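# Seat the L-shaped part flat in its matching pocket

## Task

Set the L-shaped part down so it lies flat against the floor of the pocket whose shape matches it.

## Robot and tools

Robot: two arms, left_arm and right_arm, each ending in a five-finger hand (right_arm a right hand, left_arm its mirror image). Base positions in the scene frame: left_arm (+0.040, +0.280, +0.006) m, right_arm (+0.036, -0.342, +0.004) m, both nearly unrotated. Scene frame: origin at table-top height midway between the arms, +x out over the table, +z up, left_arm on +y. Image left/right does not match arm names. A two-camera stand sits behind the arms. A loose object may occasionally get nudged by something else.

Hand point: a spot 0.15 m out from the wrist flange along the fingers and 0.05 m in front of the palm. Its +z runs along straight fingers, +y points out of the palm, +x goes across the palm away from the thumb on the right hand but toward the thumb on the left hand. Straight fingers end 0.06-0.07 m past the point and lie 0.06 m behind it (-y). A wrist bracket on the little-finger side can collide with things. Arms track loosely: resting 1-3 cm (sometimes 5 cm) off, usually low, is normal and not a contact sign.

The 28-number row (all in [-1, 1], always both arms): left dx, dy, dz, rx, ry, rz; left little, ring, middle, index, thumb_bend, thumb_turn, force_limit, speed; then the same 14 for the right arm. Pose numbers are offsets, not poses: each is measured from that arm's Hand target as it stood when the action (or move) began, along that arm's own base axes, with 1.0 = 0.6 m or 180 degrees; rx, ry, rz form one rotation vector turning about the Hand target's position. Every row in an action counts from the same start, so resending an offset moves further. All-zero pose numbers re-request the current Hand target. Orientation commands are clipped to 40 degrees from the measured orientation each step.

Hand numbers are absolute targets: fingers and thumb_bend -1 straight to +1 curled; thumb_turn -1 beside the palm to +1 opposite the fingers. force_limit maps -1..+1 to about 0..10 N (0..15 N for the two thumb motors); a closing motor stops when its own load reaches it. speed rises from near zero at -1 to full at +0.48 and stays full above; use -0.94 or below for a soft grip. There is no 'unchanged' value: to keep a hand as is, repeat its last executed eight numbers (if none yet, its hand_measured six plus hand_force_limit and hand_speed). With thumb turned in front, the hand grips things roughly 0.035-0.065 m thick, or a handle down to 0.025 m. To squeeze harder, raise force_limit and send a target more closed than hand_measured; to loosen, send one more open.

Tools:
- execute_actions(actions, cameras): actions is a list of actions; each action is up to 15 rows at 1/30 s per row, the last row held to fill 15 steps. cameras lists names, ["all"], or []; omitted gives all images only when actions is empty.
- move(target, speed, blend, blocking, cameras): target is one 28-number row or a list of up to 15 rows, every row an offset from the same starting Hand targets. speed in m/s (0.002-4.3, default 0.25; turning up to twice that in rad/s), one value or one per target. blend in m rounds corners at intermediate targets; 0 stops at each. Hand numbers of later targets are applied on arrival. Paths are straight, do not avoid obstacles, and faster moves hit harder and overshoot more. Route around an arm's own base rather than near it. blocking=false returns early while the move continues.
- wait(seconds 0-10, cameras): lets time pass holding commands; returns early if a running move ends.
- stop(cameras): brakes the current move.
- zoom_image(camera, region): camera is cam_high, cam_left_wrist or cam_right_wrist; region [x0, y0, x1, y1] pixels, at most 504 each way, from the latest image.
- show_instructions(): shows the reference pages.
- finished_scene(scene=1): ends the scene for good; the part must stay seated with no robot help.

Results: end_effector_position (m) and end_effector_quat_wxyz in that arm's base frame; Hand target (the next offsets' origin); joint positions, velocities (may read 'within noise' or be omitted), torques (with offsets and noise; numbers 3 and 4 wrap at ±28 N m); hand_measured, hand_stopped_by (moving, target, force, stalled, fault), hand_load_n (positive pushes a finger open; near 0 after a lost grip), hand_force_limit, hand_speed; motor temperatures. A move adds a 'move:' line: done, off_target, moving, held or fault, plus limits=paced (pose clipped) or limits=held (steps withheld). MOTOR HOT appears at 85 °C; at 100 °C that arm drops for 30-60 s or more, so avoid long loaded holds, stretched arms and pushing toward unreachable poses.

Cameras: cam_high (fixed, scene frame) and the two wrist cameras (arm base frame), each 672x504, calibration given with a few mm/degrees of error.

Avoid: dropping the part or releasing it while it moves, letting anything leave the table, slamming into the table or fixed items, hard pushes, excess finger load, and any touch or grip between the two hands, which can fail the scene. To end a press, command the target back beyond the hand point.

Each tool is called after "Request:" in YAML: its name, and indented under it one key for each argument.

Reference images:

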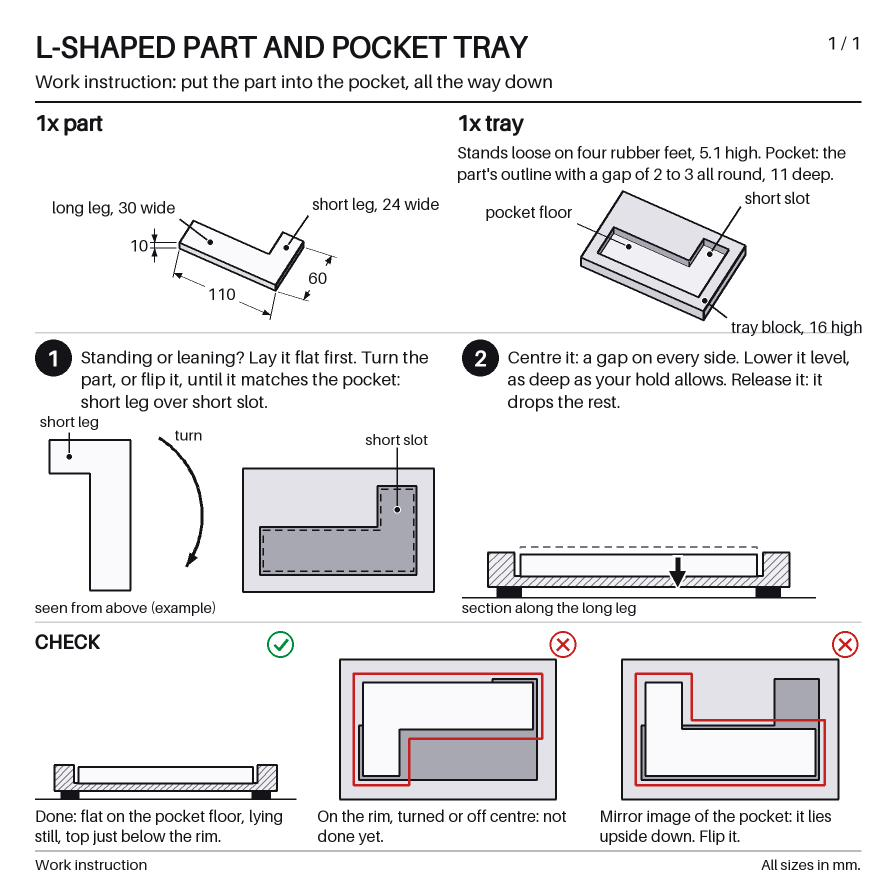

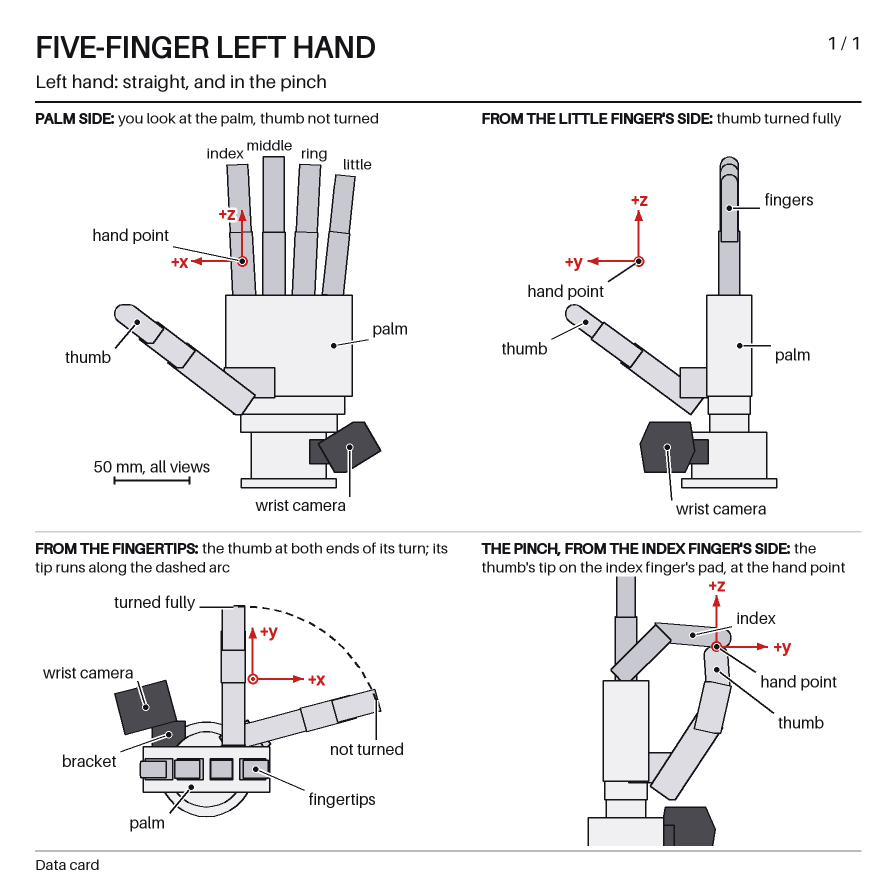

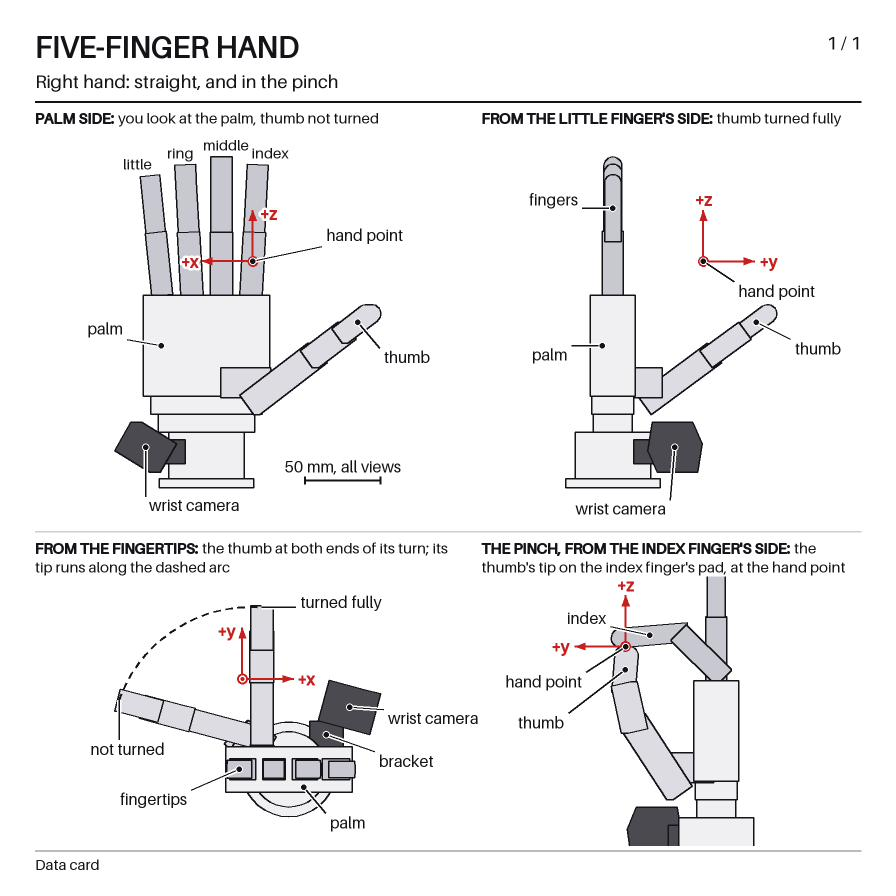

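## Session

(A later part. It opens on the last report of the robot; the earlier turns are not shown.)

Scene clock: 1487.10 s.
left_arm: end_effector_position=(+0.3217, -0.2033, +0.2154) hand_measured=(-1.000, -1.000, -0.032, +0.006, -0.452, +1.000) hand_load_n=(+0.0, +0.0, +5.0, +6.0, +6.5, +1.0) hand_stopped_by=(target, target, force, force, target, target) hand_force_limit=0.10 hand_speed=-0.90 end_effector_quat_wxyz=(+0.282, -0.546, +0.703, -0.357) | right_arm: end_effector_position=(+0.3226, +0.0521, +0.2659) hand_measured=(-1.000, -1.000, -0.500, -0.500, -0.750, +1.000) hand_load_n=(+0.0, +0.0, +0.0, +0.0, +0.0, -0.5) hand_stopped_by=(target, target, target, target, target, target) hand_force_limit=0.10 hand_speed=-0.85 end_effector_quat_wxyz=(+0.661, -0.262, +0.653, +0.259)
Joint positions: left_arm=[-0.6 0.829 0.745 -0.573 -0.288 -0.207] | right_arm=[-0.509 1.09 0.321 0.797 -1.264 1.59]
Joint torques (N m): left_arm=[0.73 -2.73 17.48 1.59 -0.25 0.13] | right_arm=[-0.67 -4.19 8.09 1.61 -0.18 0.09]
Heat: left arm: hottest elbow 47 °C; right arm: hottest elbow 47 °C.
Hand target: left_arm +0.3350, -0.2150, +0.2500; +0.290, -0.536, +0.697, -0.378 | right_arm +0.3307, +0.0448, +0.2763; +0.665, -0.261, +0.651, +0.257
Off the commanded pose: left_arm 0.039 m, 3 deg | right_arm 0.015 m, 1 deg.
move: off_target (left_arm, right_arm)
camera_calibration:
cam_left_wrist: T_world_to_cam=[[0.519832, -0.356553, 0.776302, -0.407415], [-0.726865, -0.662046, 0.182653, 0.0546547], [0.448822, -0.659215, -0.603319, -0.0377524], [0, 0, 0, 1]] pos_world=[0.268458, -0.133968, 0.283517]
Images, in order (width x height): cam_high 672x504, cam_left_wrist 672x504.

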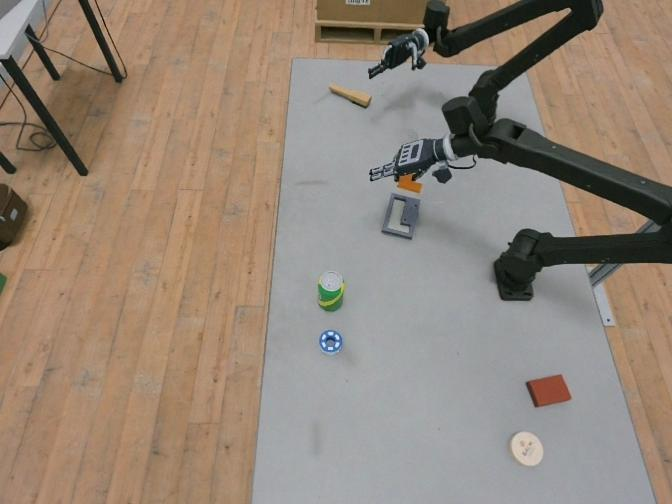

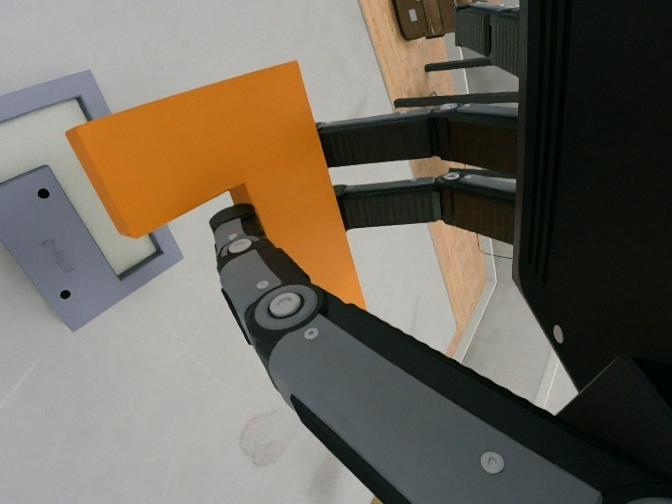

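Request:
move:
  target: [-0.0067,0.01,-0.25,0.0324,0.0158,0.0097, -1,-1,0.4,0.4,-0.45,1,0.1,-0.9, 0,0,0,0,0,0, -1,-1,-0.5,-0.5,-0.75,1,0.1,-0.85]
  speed: 0.12
  cameras: ["cam_left_wrist","cam_high"]

Scene clock: 1626.23 s.
left_arm: end_effector_position=(+0.3326, -0.2071, +0.1070) hand_measured=(-1.000, -1.000, -0.032, +0.006, -0.452, +1.000) hand_load_n=(+0.0, +0.0, +5.0, +6.5, +7.0, +1.0) hand_stopped_by=(target, target, force, force, target, target) hand_force_limit=0.10 hand_speed=-0.90 end_effector_quat_wxyz=(+0.305, -0.547, +0.708, -0.327) | right_arm: end_effector_position=(+0.3226, +0.0521, +0.2659) hand_measured=(-1.000, -1.000, -0.500, -0.500, -0.750, +1.000) hand_load_n=(+0.0, +0.0, +0.0, +0.0, +0.0, -0.5) hand_stopped_by=(target, target, target, target, target, target) hand_force_limit=0.10 hand_speed=-0.85 end_effector_quat_wxyz=(+0.661, -0.262, +0.653, +0.259)
Joint positions: left_arm=[-0.636 0.995 0.552 -0.256 -0.373 -0.205] | right_arm=[-0.509 1.09 0.321 0.797 -1.264 1.59]
Joint torques (N m): left_arm=[0.67 -3.72 9.57 2.51 -0.3 0.15] | right_arm=[-0.73 -4.13 8.06 1.59 -0.16 0.08]
Motor temperatures (°C): left_arm=[33 25 73 29 30 24] | right_arm=[31 30 47 30 25 28]
Heat: left arm: hottest elbow 73 °C; right arm: hottest elbow 47 °C.
Hand target: left_arm +0.3309, -0.2089, +0.0999; +0.305, -0.541, +0.714, -0.324 | right_arm +0.3307, +0.0448, +0.2763; +0.665, -0.261, +0.651, +0.257
Off the commanded pose: left_arm 0.007 m, 1 deg | right_arm 0.015 m, 1 deg.
move: off_target (right_arm)
camera_calibration:
cam_left_wrist: T_world_to_cam=[[0.532973, -0.394322, 0.748632, -0.339544], [-0.7065, -0.694269, 0.13729, 0.0712285], [0.465616, -0.602081, -0.648615, -0.0994583], [0, 0, 0, 1]] pos_world=[0.2776, -0.14432, 0.179904]
Images, in order (width x height): cam_high 672x504, cam_left_wrist 672x504.

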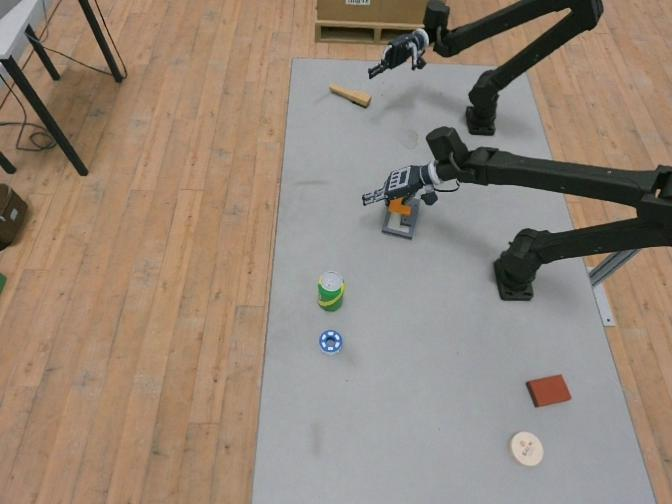

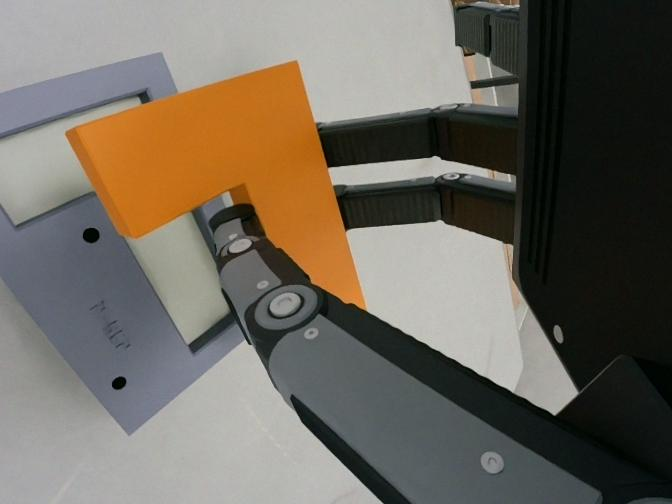

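Request:
zoom_image:
  camera: "cam_left_wrist"
  region: [0, 40, 180, 240]

Request:
zoom_image:
  camera: "cam_left_wrist"
  region: [100, 200, 280, 440]

Request:
zoom_image:
  camera: "cam_high"
  region: [370, 180, 440, 250]

Scaled by 2.520 from the camera's 672x504 image, which has a finer 960x720 frame.

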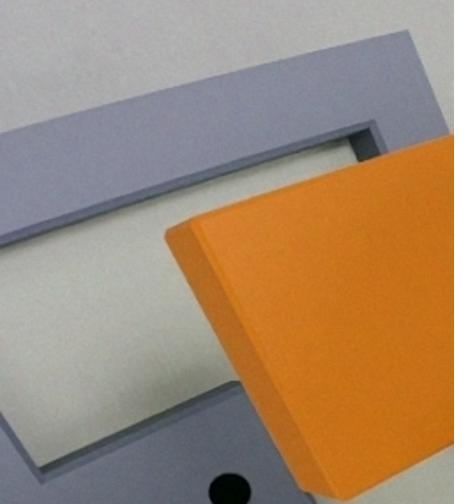

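Scaled by 2.100 from the camera's 672x504 image, which has a finer 960x720 frame.

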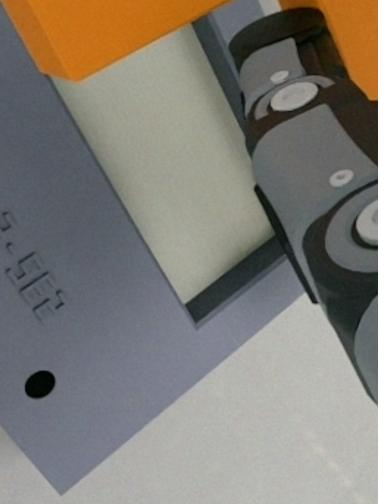

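Scaled by 7.200 from the camera's 672x504 image, which has a finer 960x720 frame.

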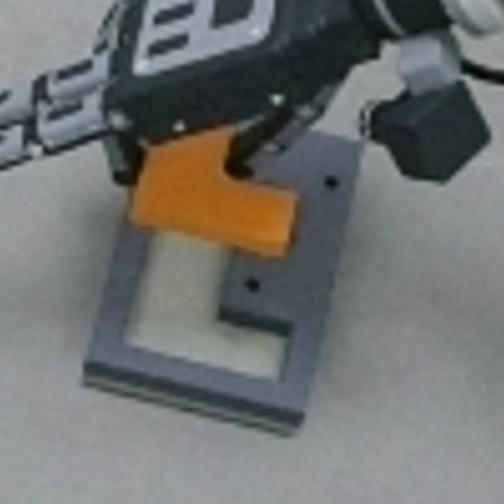

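Request:
move:
  target: [-0.015,0.01,-0.075,0.0097,0.0152,0.0017, -1,-1,0.4,0.4,-0.45,1,0.1,-0.9, 0,0,0,0,0,0, -1,-1,-0.5,-0.5,-0.75,1,0.1,-0.85]
  speed: 0.08
  cameras: ["cam_left_wrist","cam_high"]

Scene clock: 1694.03 s.
left_arm: end_effector_position=(+0.3247, -0.2015, +0.0624) hand_measured=(-1.000, -1.000, -0.032, +0.006, -0.452, +1.000) hand_load_n=(+0.0, +0.0, +5.0, +6.5, +6.5, +1.0) hand_stopped_by=(target, target, force, force, target, target) hand_force_limit=0.10 hand_speed=-0.90 end_effector_quat_wxyz=(+0.299, -0.549, +0.720, -0.302) | right_arm: end_effector_position=(+0.3226, +0.0521, +0.2659) hand_measured=(-1.000, -1.000, -0.500, -0.500, -0.750, +1.000) hand_load_n=(-0.5, +0.0, +0.0, +0.0, +0.0, -0.5) hand_stopped_by=(target, target, target, target, target, target) hand_force_limit=0.10 hand_speed=-0.85 end_effector_quat_wxyz=(+0.661, -0.262, +0.653, +0.259)
Joint positions: left_arm=[-0.637 1.074 0.494 -0.176 -0.375 -0.205] | right_arm=[-0.509 1.09 0.321 0.797 -1.264 1.59]
Joint torques (N m): left_arm=[0.67 -3.96 8.75 2.29 -0.32 0.07] | right_arm=[-0.91 -4.31 8.03 1.62 -0.15 0.09]
Motor temperatures (°C): left_arm=[33 25 53 29 30 24] | right_arm=[31 30 47 30 25 28]
Heat: left arm: hottest elbow 53 °C; right arm: hottest elbow 47 °C.
Hand target: left_arm +0.3219, -0.2029, +0.0549; +0.297, -0.546, +0.724, -0.299 | right_arm +0.3307, +0.0448, +0.2763; +0.665, -0.261, +0.651, +0.257
Off the commanded pose: left_arm 0.008 m, 1 deg | right_arm 0.015 m, 1 deg.
move: off_target (right_arm)
camera_calibration:
cam_left_wrist: T_world_to_cam=[[0.566175, -0.420059, 0.709222, -0.31317], [-0.699937, -0.699433, 0.144502, 0.0720915], [0.435354, -0.578224, -0.690017, -0.104154], [0, 0, 0, 1]] pos_world=[0.273112, -0.141351, 0.139822]
Images, in order (width x height): cam_high 672x504, cam_left_wrist 672x504.

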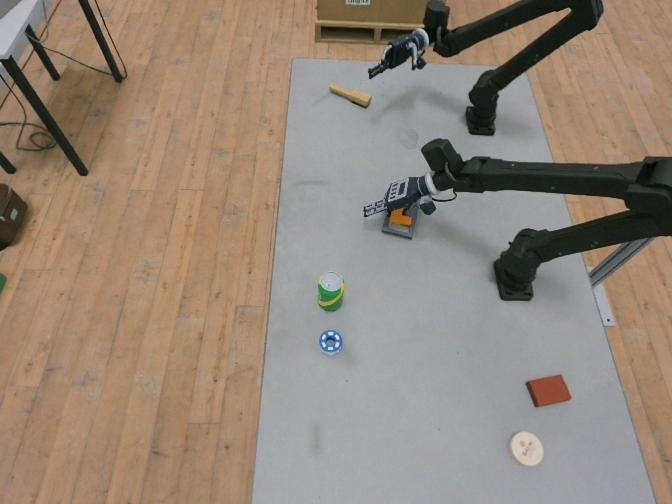

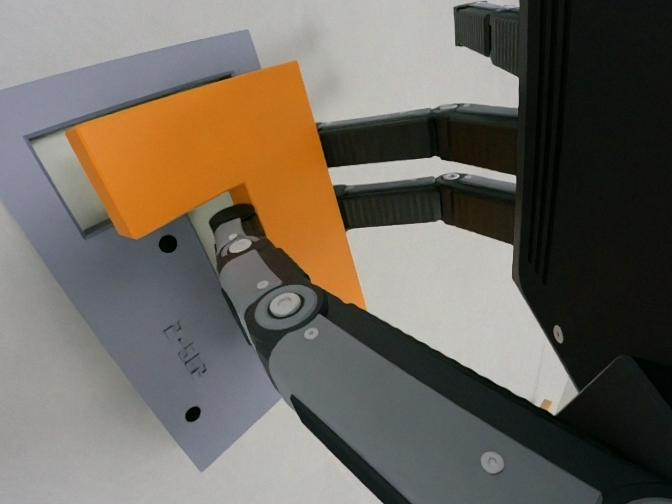

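Request:
zoom_image:
  camera: "cam_left_wrist"
  region: [10, 20, 270, 260]

Request:
zoom_image:
  camera: "cam_high"
  region: [370, 180, 440, 250]

Scaled by 1.938 from the camera's 672x504 image, which has a finer 960x720 frame.

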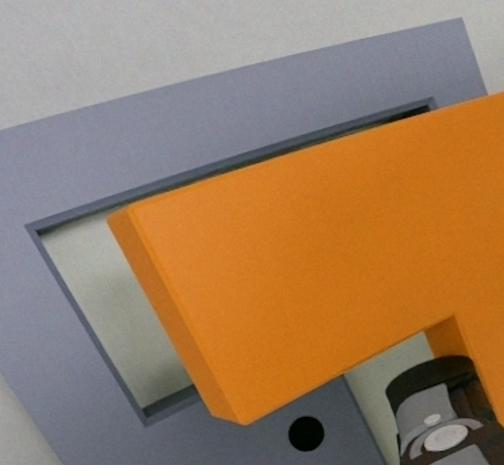

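Scaled by 7.200 from the camera's 672x504 image, which has a finer 960x720 frame.

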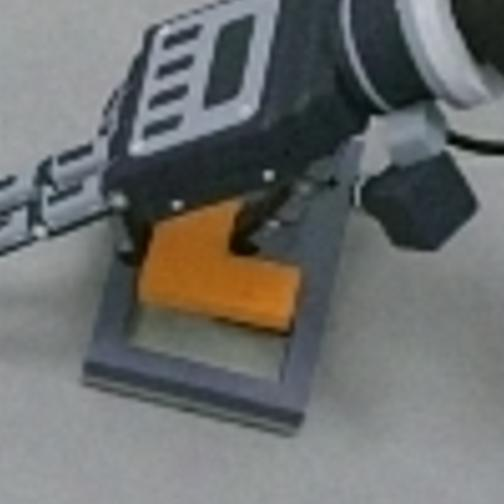

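Request:
move:
  target: [-0.0042,0.002,-0.025,0,0,0, -1,-1,0.4,0.4,-0.45,1,0.1,-0.9, 0,0,0,0,0,0, -1,-1,-0.5,-0.5,-0.75,1,0.1,-0.85]
  speed: 0.04
  cameras: ["cam_left_wrist","cam_high"]

Scene clock: 1739.67 s.
left_arm: end_effector_position=(+0.3230, -0.2008, +0.0479) hand_measured=(-1.000, -1.000, -0.032, +0.006, -0.452, +1.000) hand_load_n=(+0.0, +0.0, +5.0, +6.5, +6.5, +1.0) hand_stopped_by=(target, target, force, force, target, target) hand_force_limit=0.10 hand_speed=-0.90 end_effector_quat_wxyz=(+0.299, -0.548, +0.720, -0.303) | right_arm: end_effector_position=(+0.3226, +0.0521, +0.2659) hand_measured=(-1.000, -1.000, -0.500, -0.500, -0.750, +1.000) hand_load_n=(+0.0, +0.0, +0.0, +0.0, +0.0, +0.0) hand_stopped_by=(target, target, target, target, target, target) hand_force_limit=0.10 hand_speed=-0.85 end_effector_quat_wxyz=(+0.661, -0.262, +0.653, +0.259)
Joint positions: left_arm=[-0.639 1.103 0.465 -0.118 -0.377 -0.205] | right_arm=[-0.509 1.09 0.321 0.797 -1.264 1.59]
Joint torques (N m): left_arm=[0.67 -4.01 8.32 2.43 -0.32 0.05] | right_arm=[-0.97 -4.25 8.05 1.61 -0.17 0.09]
Heat: left arm: hottest elbow 51 °C; right arm: hottest elbow 48 °C.
Hand target: left_arm +0.3195, -0.2018, +0.0401; +0.297, -0.545, +0.724, -0.299 | right_arm +0.3307, +0.0448, +0.2763; +0.665, -0.261, +0.651, +0.257
Off the commanded pose: left_arm 0.009 m, 1 deg | right_arm 0.015 m, 1 deg.
move: off_target (right_arm)
camera_calibration:
cam_left_wrist: T_world_to_cam=[[0.564744, -0.420601, 0.710041, -0.301323], [-0.700889, -0.698666, 0.143602, 0.0739654], [0.435683, -0.578758, -0.689362, -0.113159], [0, 0, 0, 1]] pos_world=[0.271313, -0.140552, 0.125323]
Images, in order (width x height): cam_high 672x504, cam_left_wrist 672x504.

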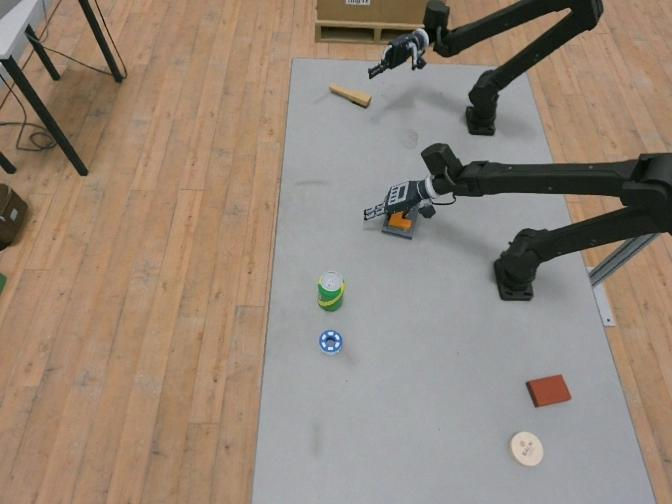

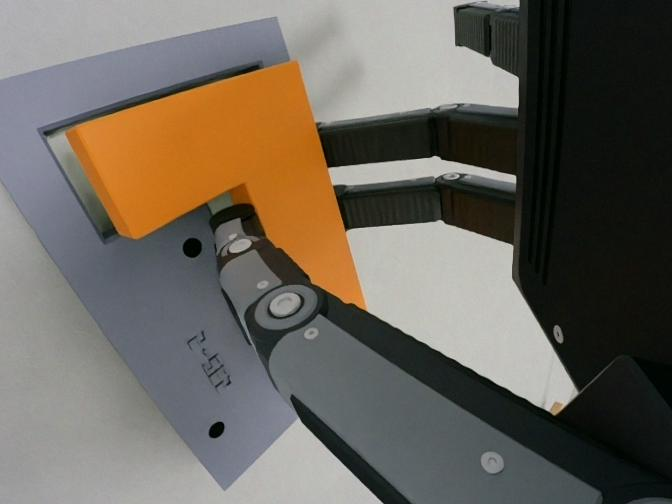

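Request:
zoom_image:
  camera: "cam_left_wrist"
  region: [20, 30, 190, 260]

Request:
zoom_image:
  camera: "cam_left_wrist"
  region: [180, 30, 340, 190]

Request:
zoom_image:
  camera: "cam_high"
  region: [370, 180, 440, 250]

Scaled by 2.191 from the camera's 672x504 image, which has a finer 960x720 frame.

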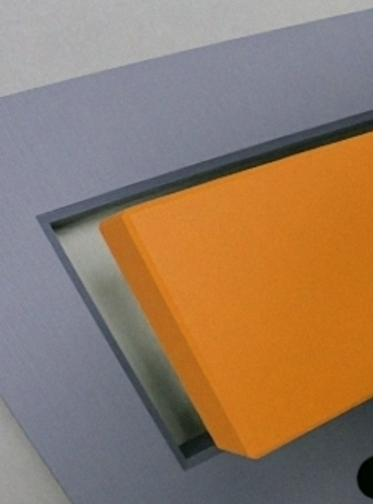

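Scaled by 3.150 from the camera's 672x504 image, which has a finer 960x720 frame.

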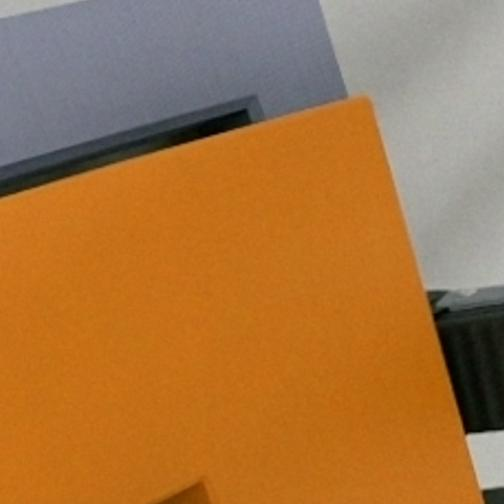

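Scaled by 7.200 from the camera's 672x504 image, which has a finer 960x720 frame.

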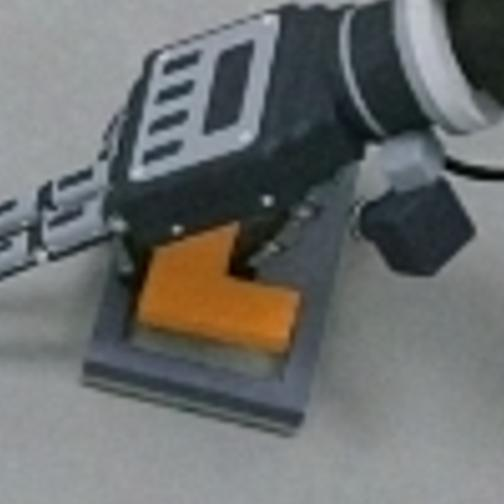

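Request:
zoom_image:
  camera: "cam_high"
  region: [378, 205, 418, 245]

Scaled by 12.600 from the camera's 672x504 image, which has a finer 960x720 frame.

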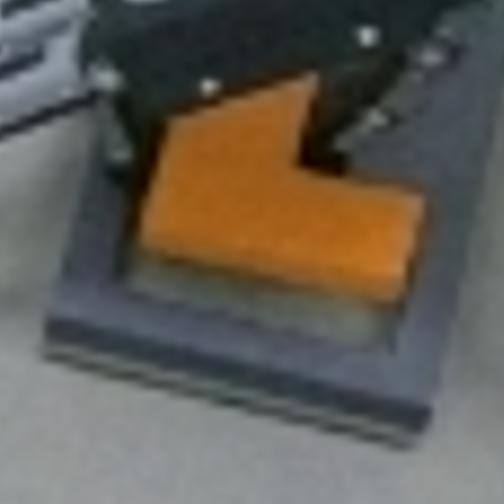

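Request:
move:
  target: [-0.0018,0.0023,-0.002,-0.0043,-0.0164,0, -1,-1,0.4,0.4,-0.45,1,0.1,-0.9, 0,0,0,0,0,0, -1,-1,-0.5,-0.5,-0.75,1,0.1,-0.85]
  speed: 0.04
  cameras: ["cam_left_wrist","cam_high"]

Scene clock: 1897.27 s.
left_arm: end_effector_position=(+0.3228, -0.2001, +0.0431) hand_measured=(-1.000, -1.000, -0.032, +0.006, -0.452, +1.000) hand_load_n=(+0.0, +0.0, +3.5, +6.0, +7.0, +1.5) hand_stopped_by=(target, target, force, force, target, target) hand_force_limit=0.10 hand_speed=-0.90 end_effector_quat_wxyz=(+0.312, -0.546, +0.710, -0.318) | right_arm: end_effector_position=(+0.3226, +0.0521, +0.2659) hand_measured=(-1.000, -1.000, -0.500, -0.500, -0.750, +1.000) hand_load_n=(+0.0, +0.0, +0.0, +0.0, +0.0, -0.5) hand_stopped_by=(target, target, target, target, target, target) hand_force_limit=0.10 hand_speed=-0.85 end_effector_quat_wxyz=(+0.661, -0.262, +0.653, +0.259)
Joint positions: left_arm=[-0.651 1.103 0.424 -0.036 -0.401 -0.205] | right_arm=[-0.509 1.09 0.321 0.797 -1.264 1.59]
Joint torques (N m): left_arm=[0.67 -4.95 7.86 2.47 -0.26 0.14] | right_arm=[-0.85 -4.25 8.03 1.63 -0.16 0.08]
Motor temperatures (°C): left_arm=[33 26 48 29 30 24] | right_arm=[30 30 48 30 25 28]
Heat: left arm: hottest elbow 48 °C; right arm: hottest elbow 48 °C.
Hand target: left_arm +0.3185, -0.2004, +0.0389; +0.312, -0.540, +0.714, -0.318 | right_arm +0.3307, +0.0448, +0.2763; +0.665, -0.261, +0.651, +0.257
Off the commanded pose: left_arm 0.006 m, 1 deg | right_arm 0.015 m, 1 deg.
move: off_target (right_arm)
camera_calibration:
cam_left_wrist: T_world_to_cam=[[0.536294, -0.408353, 0.738672, -0.287092], [-0.701933, -0.701775, 0.121665, 0.0756036], [0.468699, -0.583747, -0.662994, -0.12881], [0, 0, 0, 1]] pos_world=[0.267407, -0.13937, 0.117469]
Images, in order (width x height): cam_high 672x504, cam_left_wrist 672x504.

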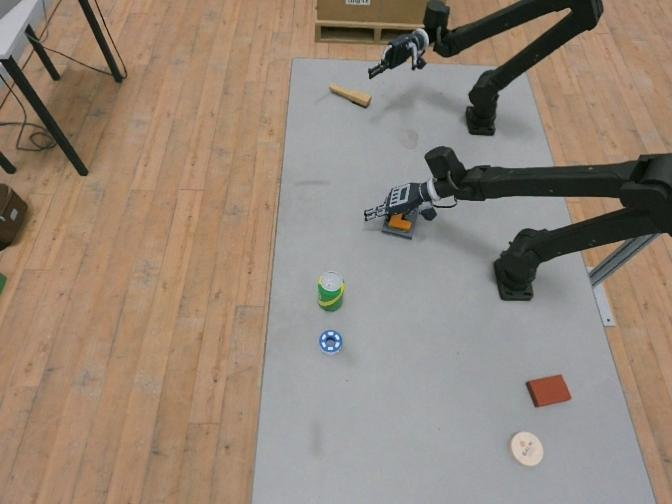

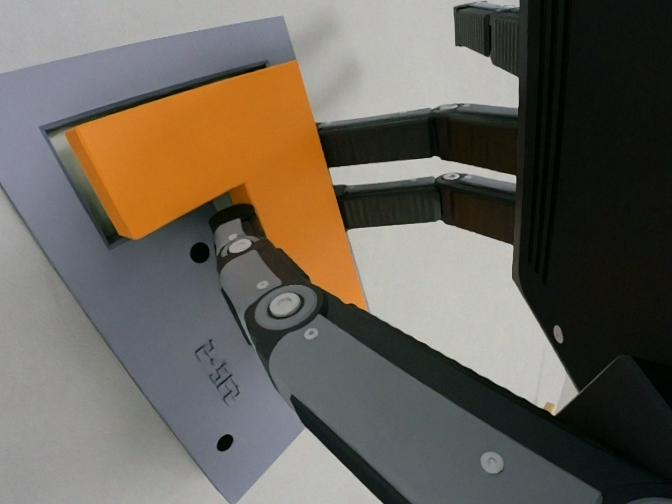

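Request:
execute_actions:
  actions: []
  cameras: ["cam_left_wrist","cam_high"]

Scene clock: 1916.30 s.
left_arm: end_effector_position=(+0.3227, -0.2000, +0.0429) hand_measured=(-1.000, -1.000, -0.032, +0.006, -0.452, +1.000) hand_load_n=(+0.0, +0.0, +3.5, +6.0, +7.0, +1.5) hand_stopped_by=(target, target, force, force, target, target) hand_force_limit=0.10 hand_speed=-0.90 end_effector_quat_wxyz=(+0.312, -0.546, +0.710, -0.318) | right_arm: end_effector_position=(+0.3226, +0.0521, +0.2659) hand_measured=(-1.000, -1.000, -0.500, -0.500, -0.750, +1.000) hand_load_n=(-0.5, +0.0, +0.0, +0.0, +0.0, +0.0) hand_stopped_by=(target, target, target, target, target, target) hand_force_limit=0.10 hand_speed=-0.85 end_effector_quat_wxyz=(+0.661, -0.262, +0.653, +0.259)
Joint positions: left_arm=[-0.651 1.103 0.424 -0.036 -0.401 -0.205] | right_arm=[-0.509 1.09 0.321 0.797 -1.264 1.59]
Joint velocities: within noise
Joint torques (N m): left_arm=[0.67 -4.89 7.83 2.37 -0.26 0.14] | right_arm=[-0.62 -4.25 8.06 1.61 -0.18 0.08]
Motor temperatures (°C): left_arm=[33 26 48 29 30 24] | right_arm=[30 30 48 30 25 28]
Heat: left arm: hottest elbow 48 °C; right arm: hottest elbow 48 °C.
Hand target: left_arm +0.3183, -0.2003, +0.0388; +0.312, -0.540, +0.714, -0.318 | right_arm +0.3307, +0.0448, +0.2763; +0.665, -0.261, +0.651, +0.257
Off the commanded pose: left_arm 0.006 m, 1 deg | right_arm 0.015 m, 1 deg.
camera_calibration:
cam_left_wrist: T_world_to_cam=[[0.536542, -0.408459, 0.738434, -0.286976], [-0.701853, -0.701841, 0.121744, 0.075576], [0.468536, -0.583592, -0.663245, -0.128676], [0, 0, 0, 1]] pos_world=[0.267307, -0.13927, 0.117368]
Images, in order (width x height): cam_high 672x504, cam_left_wrist 672x504.

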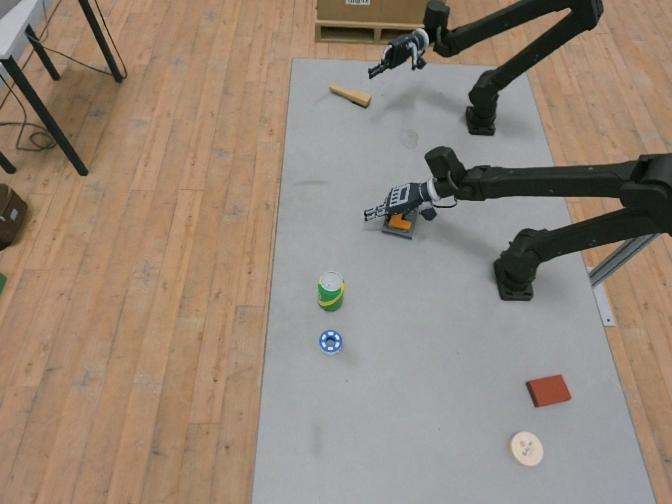

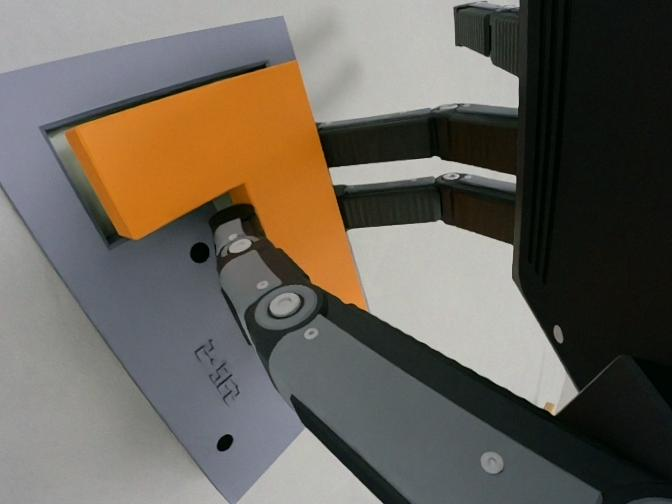

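Request:
zoom_image:
  camera: "cam_left_wrist"
  region: [20, 40, 180, 260]

Request:
zoom_image:
  camera: "cam_left_wrist"
  region: [180, 30, 340, 190]

Request:
zoom_image:
  camera: "cam_high"
  region: [378, 205, 418, 245]

Scaled by 2.291 from the camera's 672x504 image, which has a finer 960x720 frame.

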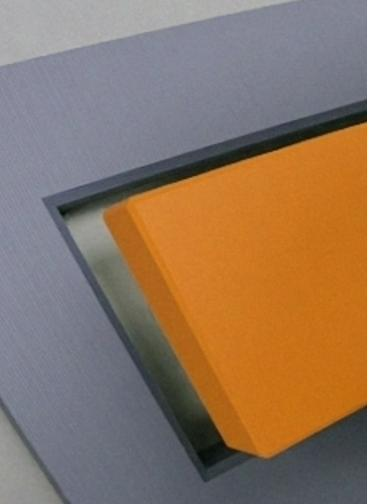

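Scaled by 3.150 from the camera's 672x504 image, which has a finer 960x720 frame.

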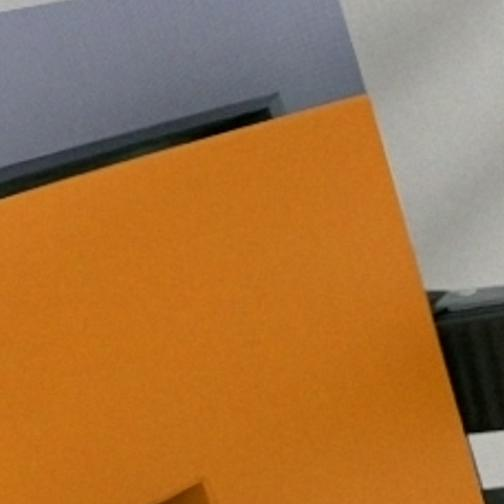

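Scaled by 12.600 from the camera's 672x504 image, which has a finer 960x720 frame.

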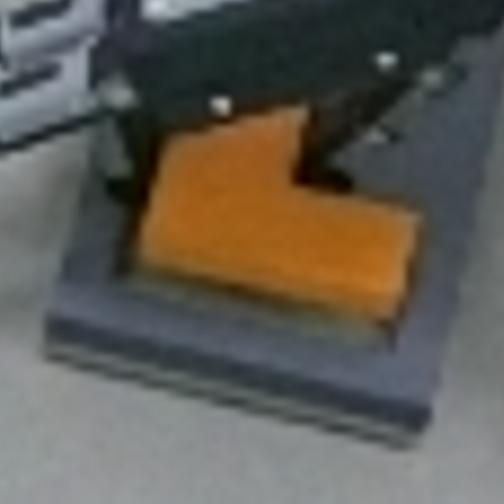

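Request:
move:
  target: [-0.0022, 0.0006, 0.002, 0, 0, 0, -1, -1, 0.4, 0.4, -0.45, 1, 0.1, -0.9, 0, 0, 0, 0, 0, 0, -1, -1, -0.5, -0.5, -0.75, 1, 0.1, -0.85]
  speed: 0.03
  cameras: ["cam_left_wrist", "cam_high"]

Scene clock: 2025.37 s.
left_arm: end_effector_position=(+0.3226, -0.2000, +0.0430) hand_measured=(-1.000, -1.000, -0.032, +0.006, -0.452, +1.000) hand_load_n=(+0.0, +0.0, +4.0, +6.0, +7.0, +1.5) hand_stopped_by=(target, target, force, force, target, target) hand_force_limit=0.10 hand_speed=-0.90 end_effector_quat_wxyz=(+0.313, -0.545, +0.710, -0.318) | right_arm: end_effector_position=(+0.3226, +0.0521, +0.2659) hand_measured=(-1.000, -1.000, -0.500, -0.500, -0.750, +1.000) hand_load_n=(+0.5, +0.0, +0.0, +0.0, +0.0, -0.5) hand_stopped_by=(target, target, target, target, target, target) hand_force_limit=0.10 hand_speed=-0.85 end_effector_quat_wxyz=(+0.661, -0.262, +0.653, +0.259)
Joint positions: left_arm=[-0.652 1.103 0.424 -0.036 -0.403 -0.205] | right_arm=[-0.509 1.09 0.321 0.797 -1.264 1.59]
Joint torques (N m): left_arm=[0.62 -5.36 7.76 2.07 -0.24 0.12] | right_arm=[-0.67 -4.07 8.08 1.61 -0.18 0.09]
Heat: left arm: hottest elbow 46 °C; right arm: hottest elbow 49 °C.
Hand target: left_arm +0.3170, -0.1999, +0.0400; +0.312, -0.540, +0.714, -0.318 | right_arm +0.3307, +0.0448, +0.2763; +0.665, -0.261, +0.651, +0.257
Off the commanded pose: left_arm 0.006 m, 1 deg | right_arm 0.015 m, 1 deg.
move: off_target (right_arm)
camera_calibration:
cam_left_wrist: T_world_to_cam=[[0.536098, -0.409142, 0.738377, -0.287006], [-0.701795, -0.702116, 0.120488, 0.07552], [0.469129, -0.582783, -0.663537, -0.128633], [0, 0, 0, 1]] pos_world=[0.267209, -0.139368, 0.117467]
Images, in order (width x height): cam_high 672x504, cam_left_wrist 672x504.

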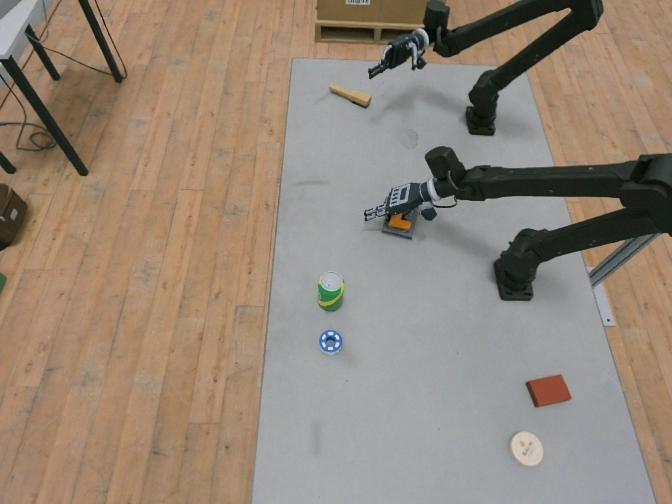

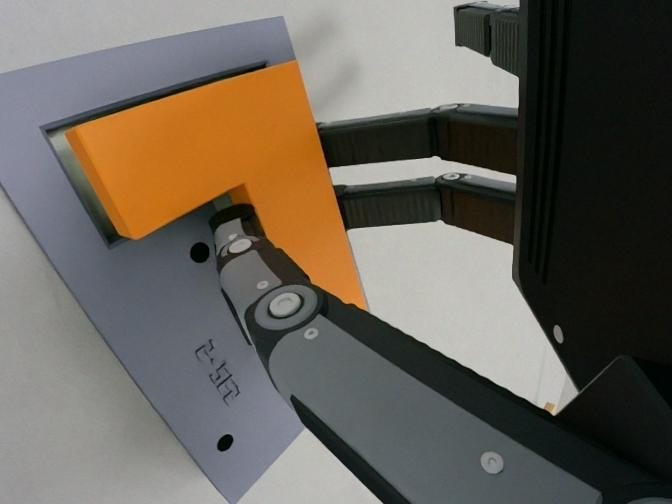

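Request:
execute_actions:
  actions:
    - [[0,0,0,0,0,0,-1,-1,-0.12,-0.1,-0.45,1,0.1,0.3,0,0,0,0,0,0,-1,-1,-0.5,-0.5,-0.75,1,0.1,-0.85]]
  cameras: ["cam_left_wrist", "cam_high"]

Scene clock: 2034.10 s.
left_arm: end_effector_position=(+0.3227, -0.2005, +0.0442) hand_measured=(-1.000, -1.000, -0.120, -0.100, -0.450, +1.000) hand_load_n=(+0.0, +0.0, -1.0, +0.0, +0.0, +0.0) hand_stopped_by=(target, target, target, target, target, target) hand_force_limit=0.10 hand_speed=0.30 end_effector_quat_wxyz=(+0.314, -0.545, +0.709, -0.319) | right_arm: end_effector_position=(+0.3226, +0.0521, +0.2659) hand_measured=(-1.000, -1.000, -0.500, -0.500, -0.750, +1.000) hand_load_n=(+0.0, +0.0, +0.0, +0.0, +0.0, -0.5) hand_stopped_by=(target, target, target, target, target, target) hand_force_limit=0.10 hand_speed=-0.85 end_effector_quat_wxyz=(+0.661, -0.262, +0.653, +0.259)
Joint positions: left_arm=[-0.653 1.099 0.423 -0.034 -0.404 -0.205] | right_arm=[-0.509 1.09 0.321 0.797 -1.264 1.59]
Joint torques (N m): left_arm=[0.67 -5.19 7.87 1.99 -0.19 0.12] | right_arm=[-0.67 -4.31 8.05 1.66 -0.16 0.08]
Heat: left arm: hottest elbow 46 °C; right arm: hottest elbow 49 °C.
Hand target: left_arm +0.3172, -0.2001, +0.0402; +0.312, -0.540, +0.714, -0.318 | right_arm +0.3307, +0.0448, +0.2763; +0.665, -0.261, +0.651, +0.257
Off the commanded pose: left_arm 0.007 m, 1 deg | right_arm 0.015 m, 1 deg.
camera_calibration:
cam_left_wrist: T_world_to_cam=[[0.532817, -0.407819, 0.741478, -0.286929], [-0.702544, -0.701631, 0.118936, 0.0755255], [0.47174, -0.584292, -0.660352, -0.12947], [0, 0, 0, 1]] pos_world=[0.267016, -0.139672, 0.118273]
Images, in order (width x height): cam_high 672x504, cam_left_wrist 672x504.

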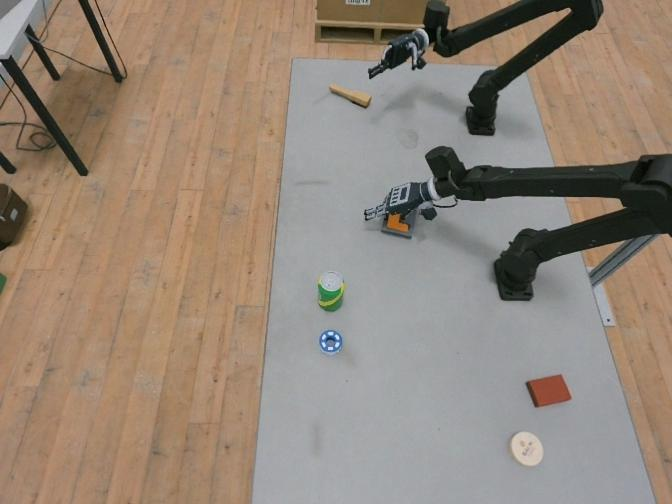

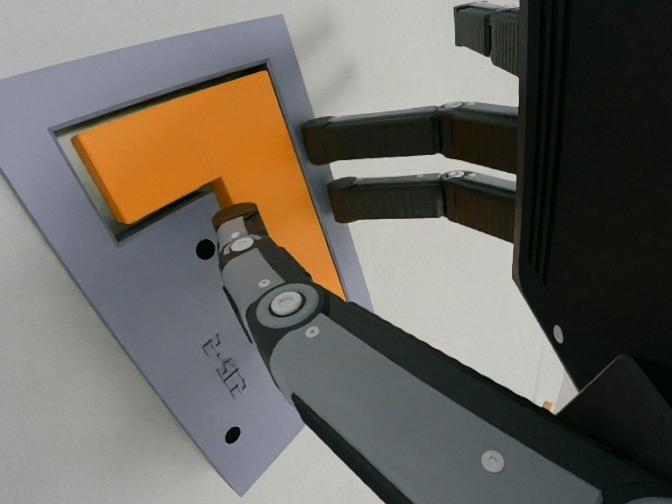

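Request:
zoom_image:
  camera: "cam_left_wrist"
  region: [20, 40, 380, 310]

Scaled by 1.400 from the camera's 672x504 image, which has a finer 960x720 frame.

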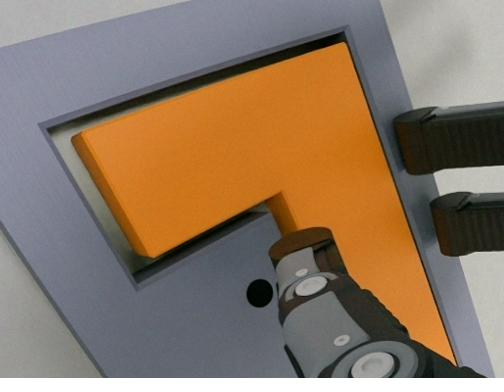

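Request:
zoom_image:
  camera: "cam_left_wrist"
  region: [30, 40, 190, 260]

Request:
zoom_image:
  camera: "cam_left_wrist"
  region: [190, 40, 390, 340]

Request:
zoom_image:
  camera: "cam_high"
  region: [378, 205, 418, 245]

Scaled by 2.291 from the camera's 672x504 image, which has a finer 960x720 frame.

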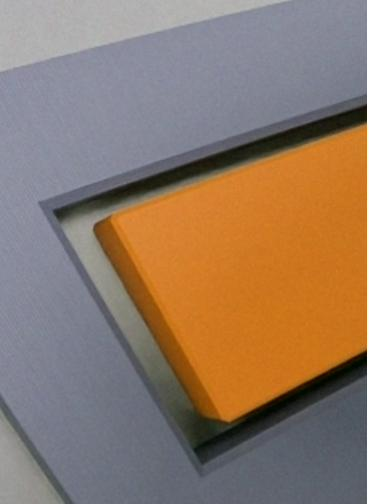

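Scaled by 1.680 from the camera's 672x504 image, which has a finer 960x720 frame.

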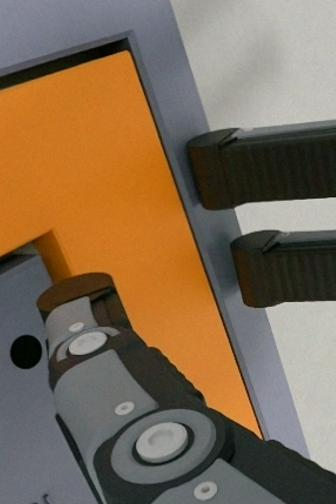

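Scaled by 12.600 from the camera's 672x504 image, which has a finer 960x720 frame.

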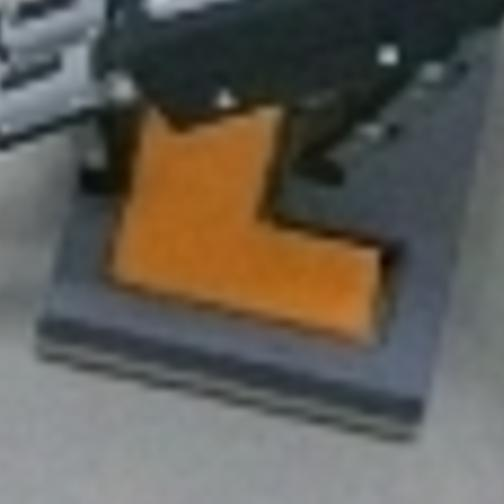

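Request:
move:
  target: [0, 0, 0.12, 0, 0, 0, -1, -1, -0.12, -0.1, -0.45, 1, 0.1, 0.3, 0, 0, 0, 0, 0, 0, -1, -1, -0.5, -0.5, -0.75, 1, 0.1, -0.85]
  speed: 0.06
  cameras: ["cam_left_wrist", "cam_high"]

Scene clock: 2065.67 s.
left_arm: end_effector_position=(+0.2999, -0.1833, +0.0775) hand_measured=(-1.000, -1.000, -0.120, -0.100, -0.450, +1.000) hand_load_n=(+0.0, +0.0, +0.0, +0.0, +0.0, +0.5) hand_stopped_by=(target, target, target, target, target, target) hand_force_limit=0.10 hand_speed=0.30 end_effector_quat_wxyz=(+0.305, -0.547, +0.725, -0.288) | right_arm: end_effector_position=(+0.3226, +0.0521, +0.2659) hand_measured=(-1.000, -1.000, -0.500, -0.500, -0.750, +1.000) hand_load_n=(+0.0, +0.0, +0.0, +0.0, +0.0, +0.0) hand_stopped_by=(target, target, target, target, target, target) hand_force_limit=0.10 hand_speed=-0.85 end_effector_quat_wxyz=(+0.661, -0.262, +0.653, +0.259)
Joint positions: left_arm=[-0.654 0.944 0.476 -0.314 -0.404 -0.205] | right_arm=[-0.509 1.09 0.321 0.797 -1.264 1.59]
Joint torques (N m): left_arm=[0.73 -4.89 15.41 1.24 -0.23 0.12] | right_arm=[-0.79 -4.19 8.14 1.65 -0.17 0.07]
Heat: left arm: hottest elbow 45 °C; right arm: hottest elbow 49 °C.
Hand target: left_arm +0.3171, -0.2000, +0.1120; +0.312, -0.540, +0.714, -0.318 | right_arm +0.3307, +0.0448, +0.2763; +0.665, -0.261, +0.651, +0.257
Off the commanded pose: left_arm 0.042 m, 4 deg | right_arm 0.015 m, 1 deg.
move: off_target (left_arm, right_arm)
camera_calibration:
cam_left_wrist: T_world_to_cam=[[0.573701, -0.439434, 0.691205, -0.306606], [-0.695887, -0.706585, 0.128374, 0.0639305], [0.431983, -0.554649, -0.711165, -0.0653121], [0, 0, 0, 1]] pos_world=[0.248602, -0.125786, 0.157273]
Images, in order (width x height): cam_high 672x504, cam_left_wrist 672x504.

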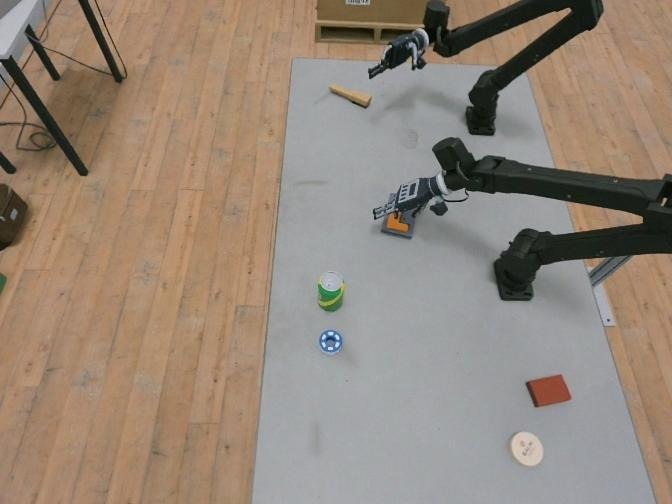

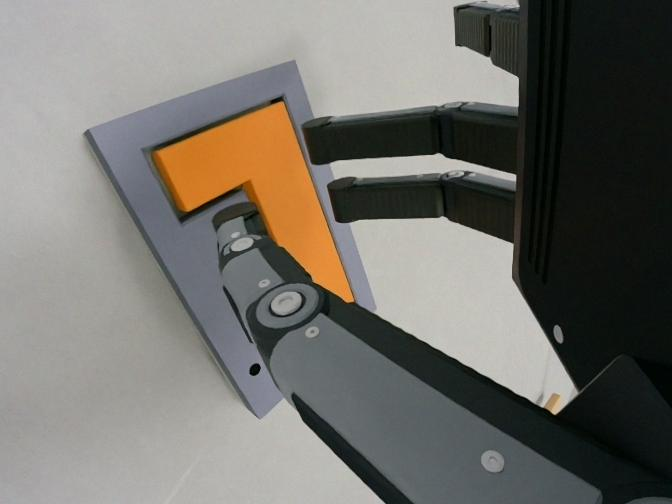

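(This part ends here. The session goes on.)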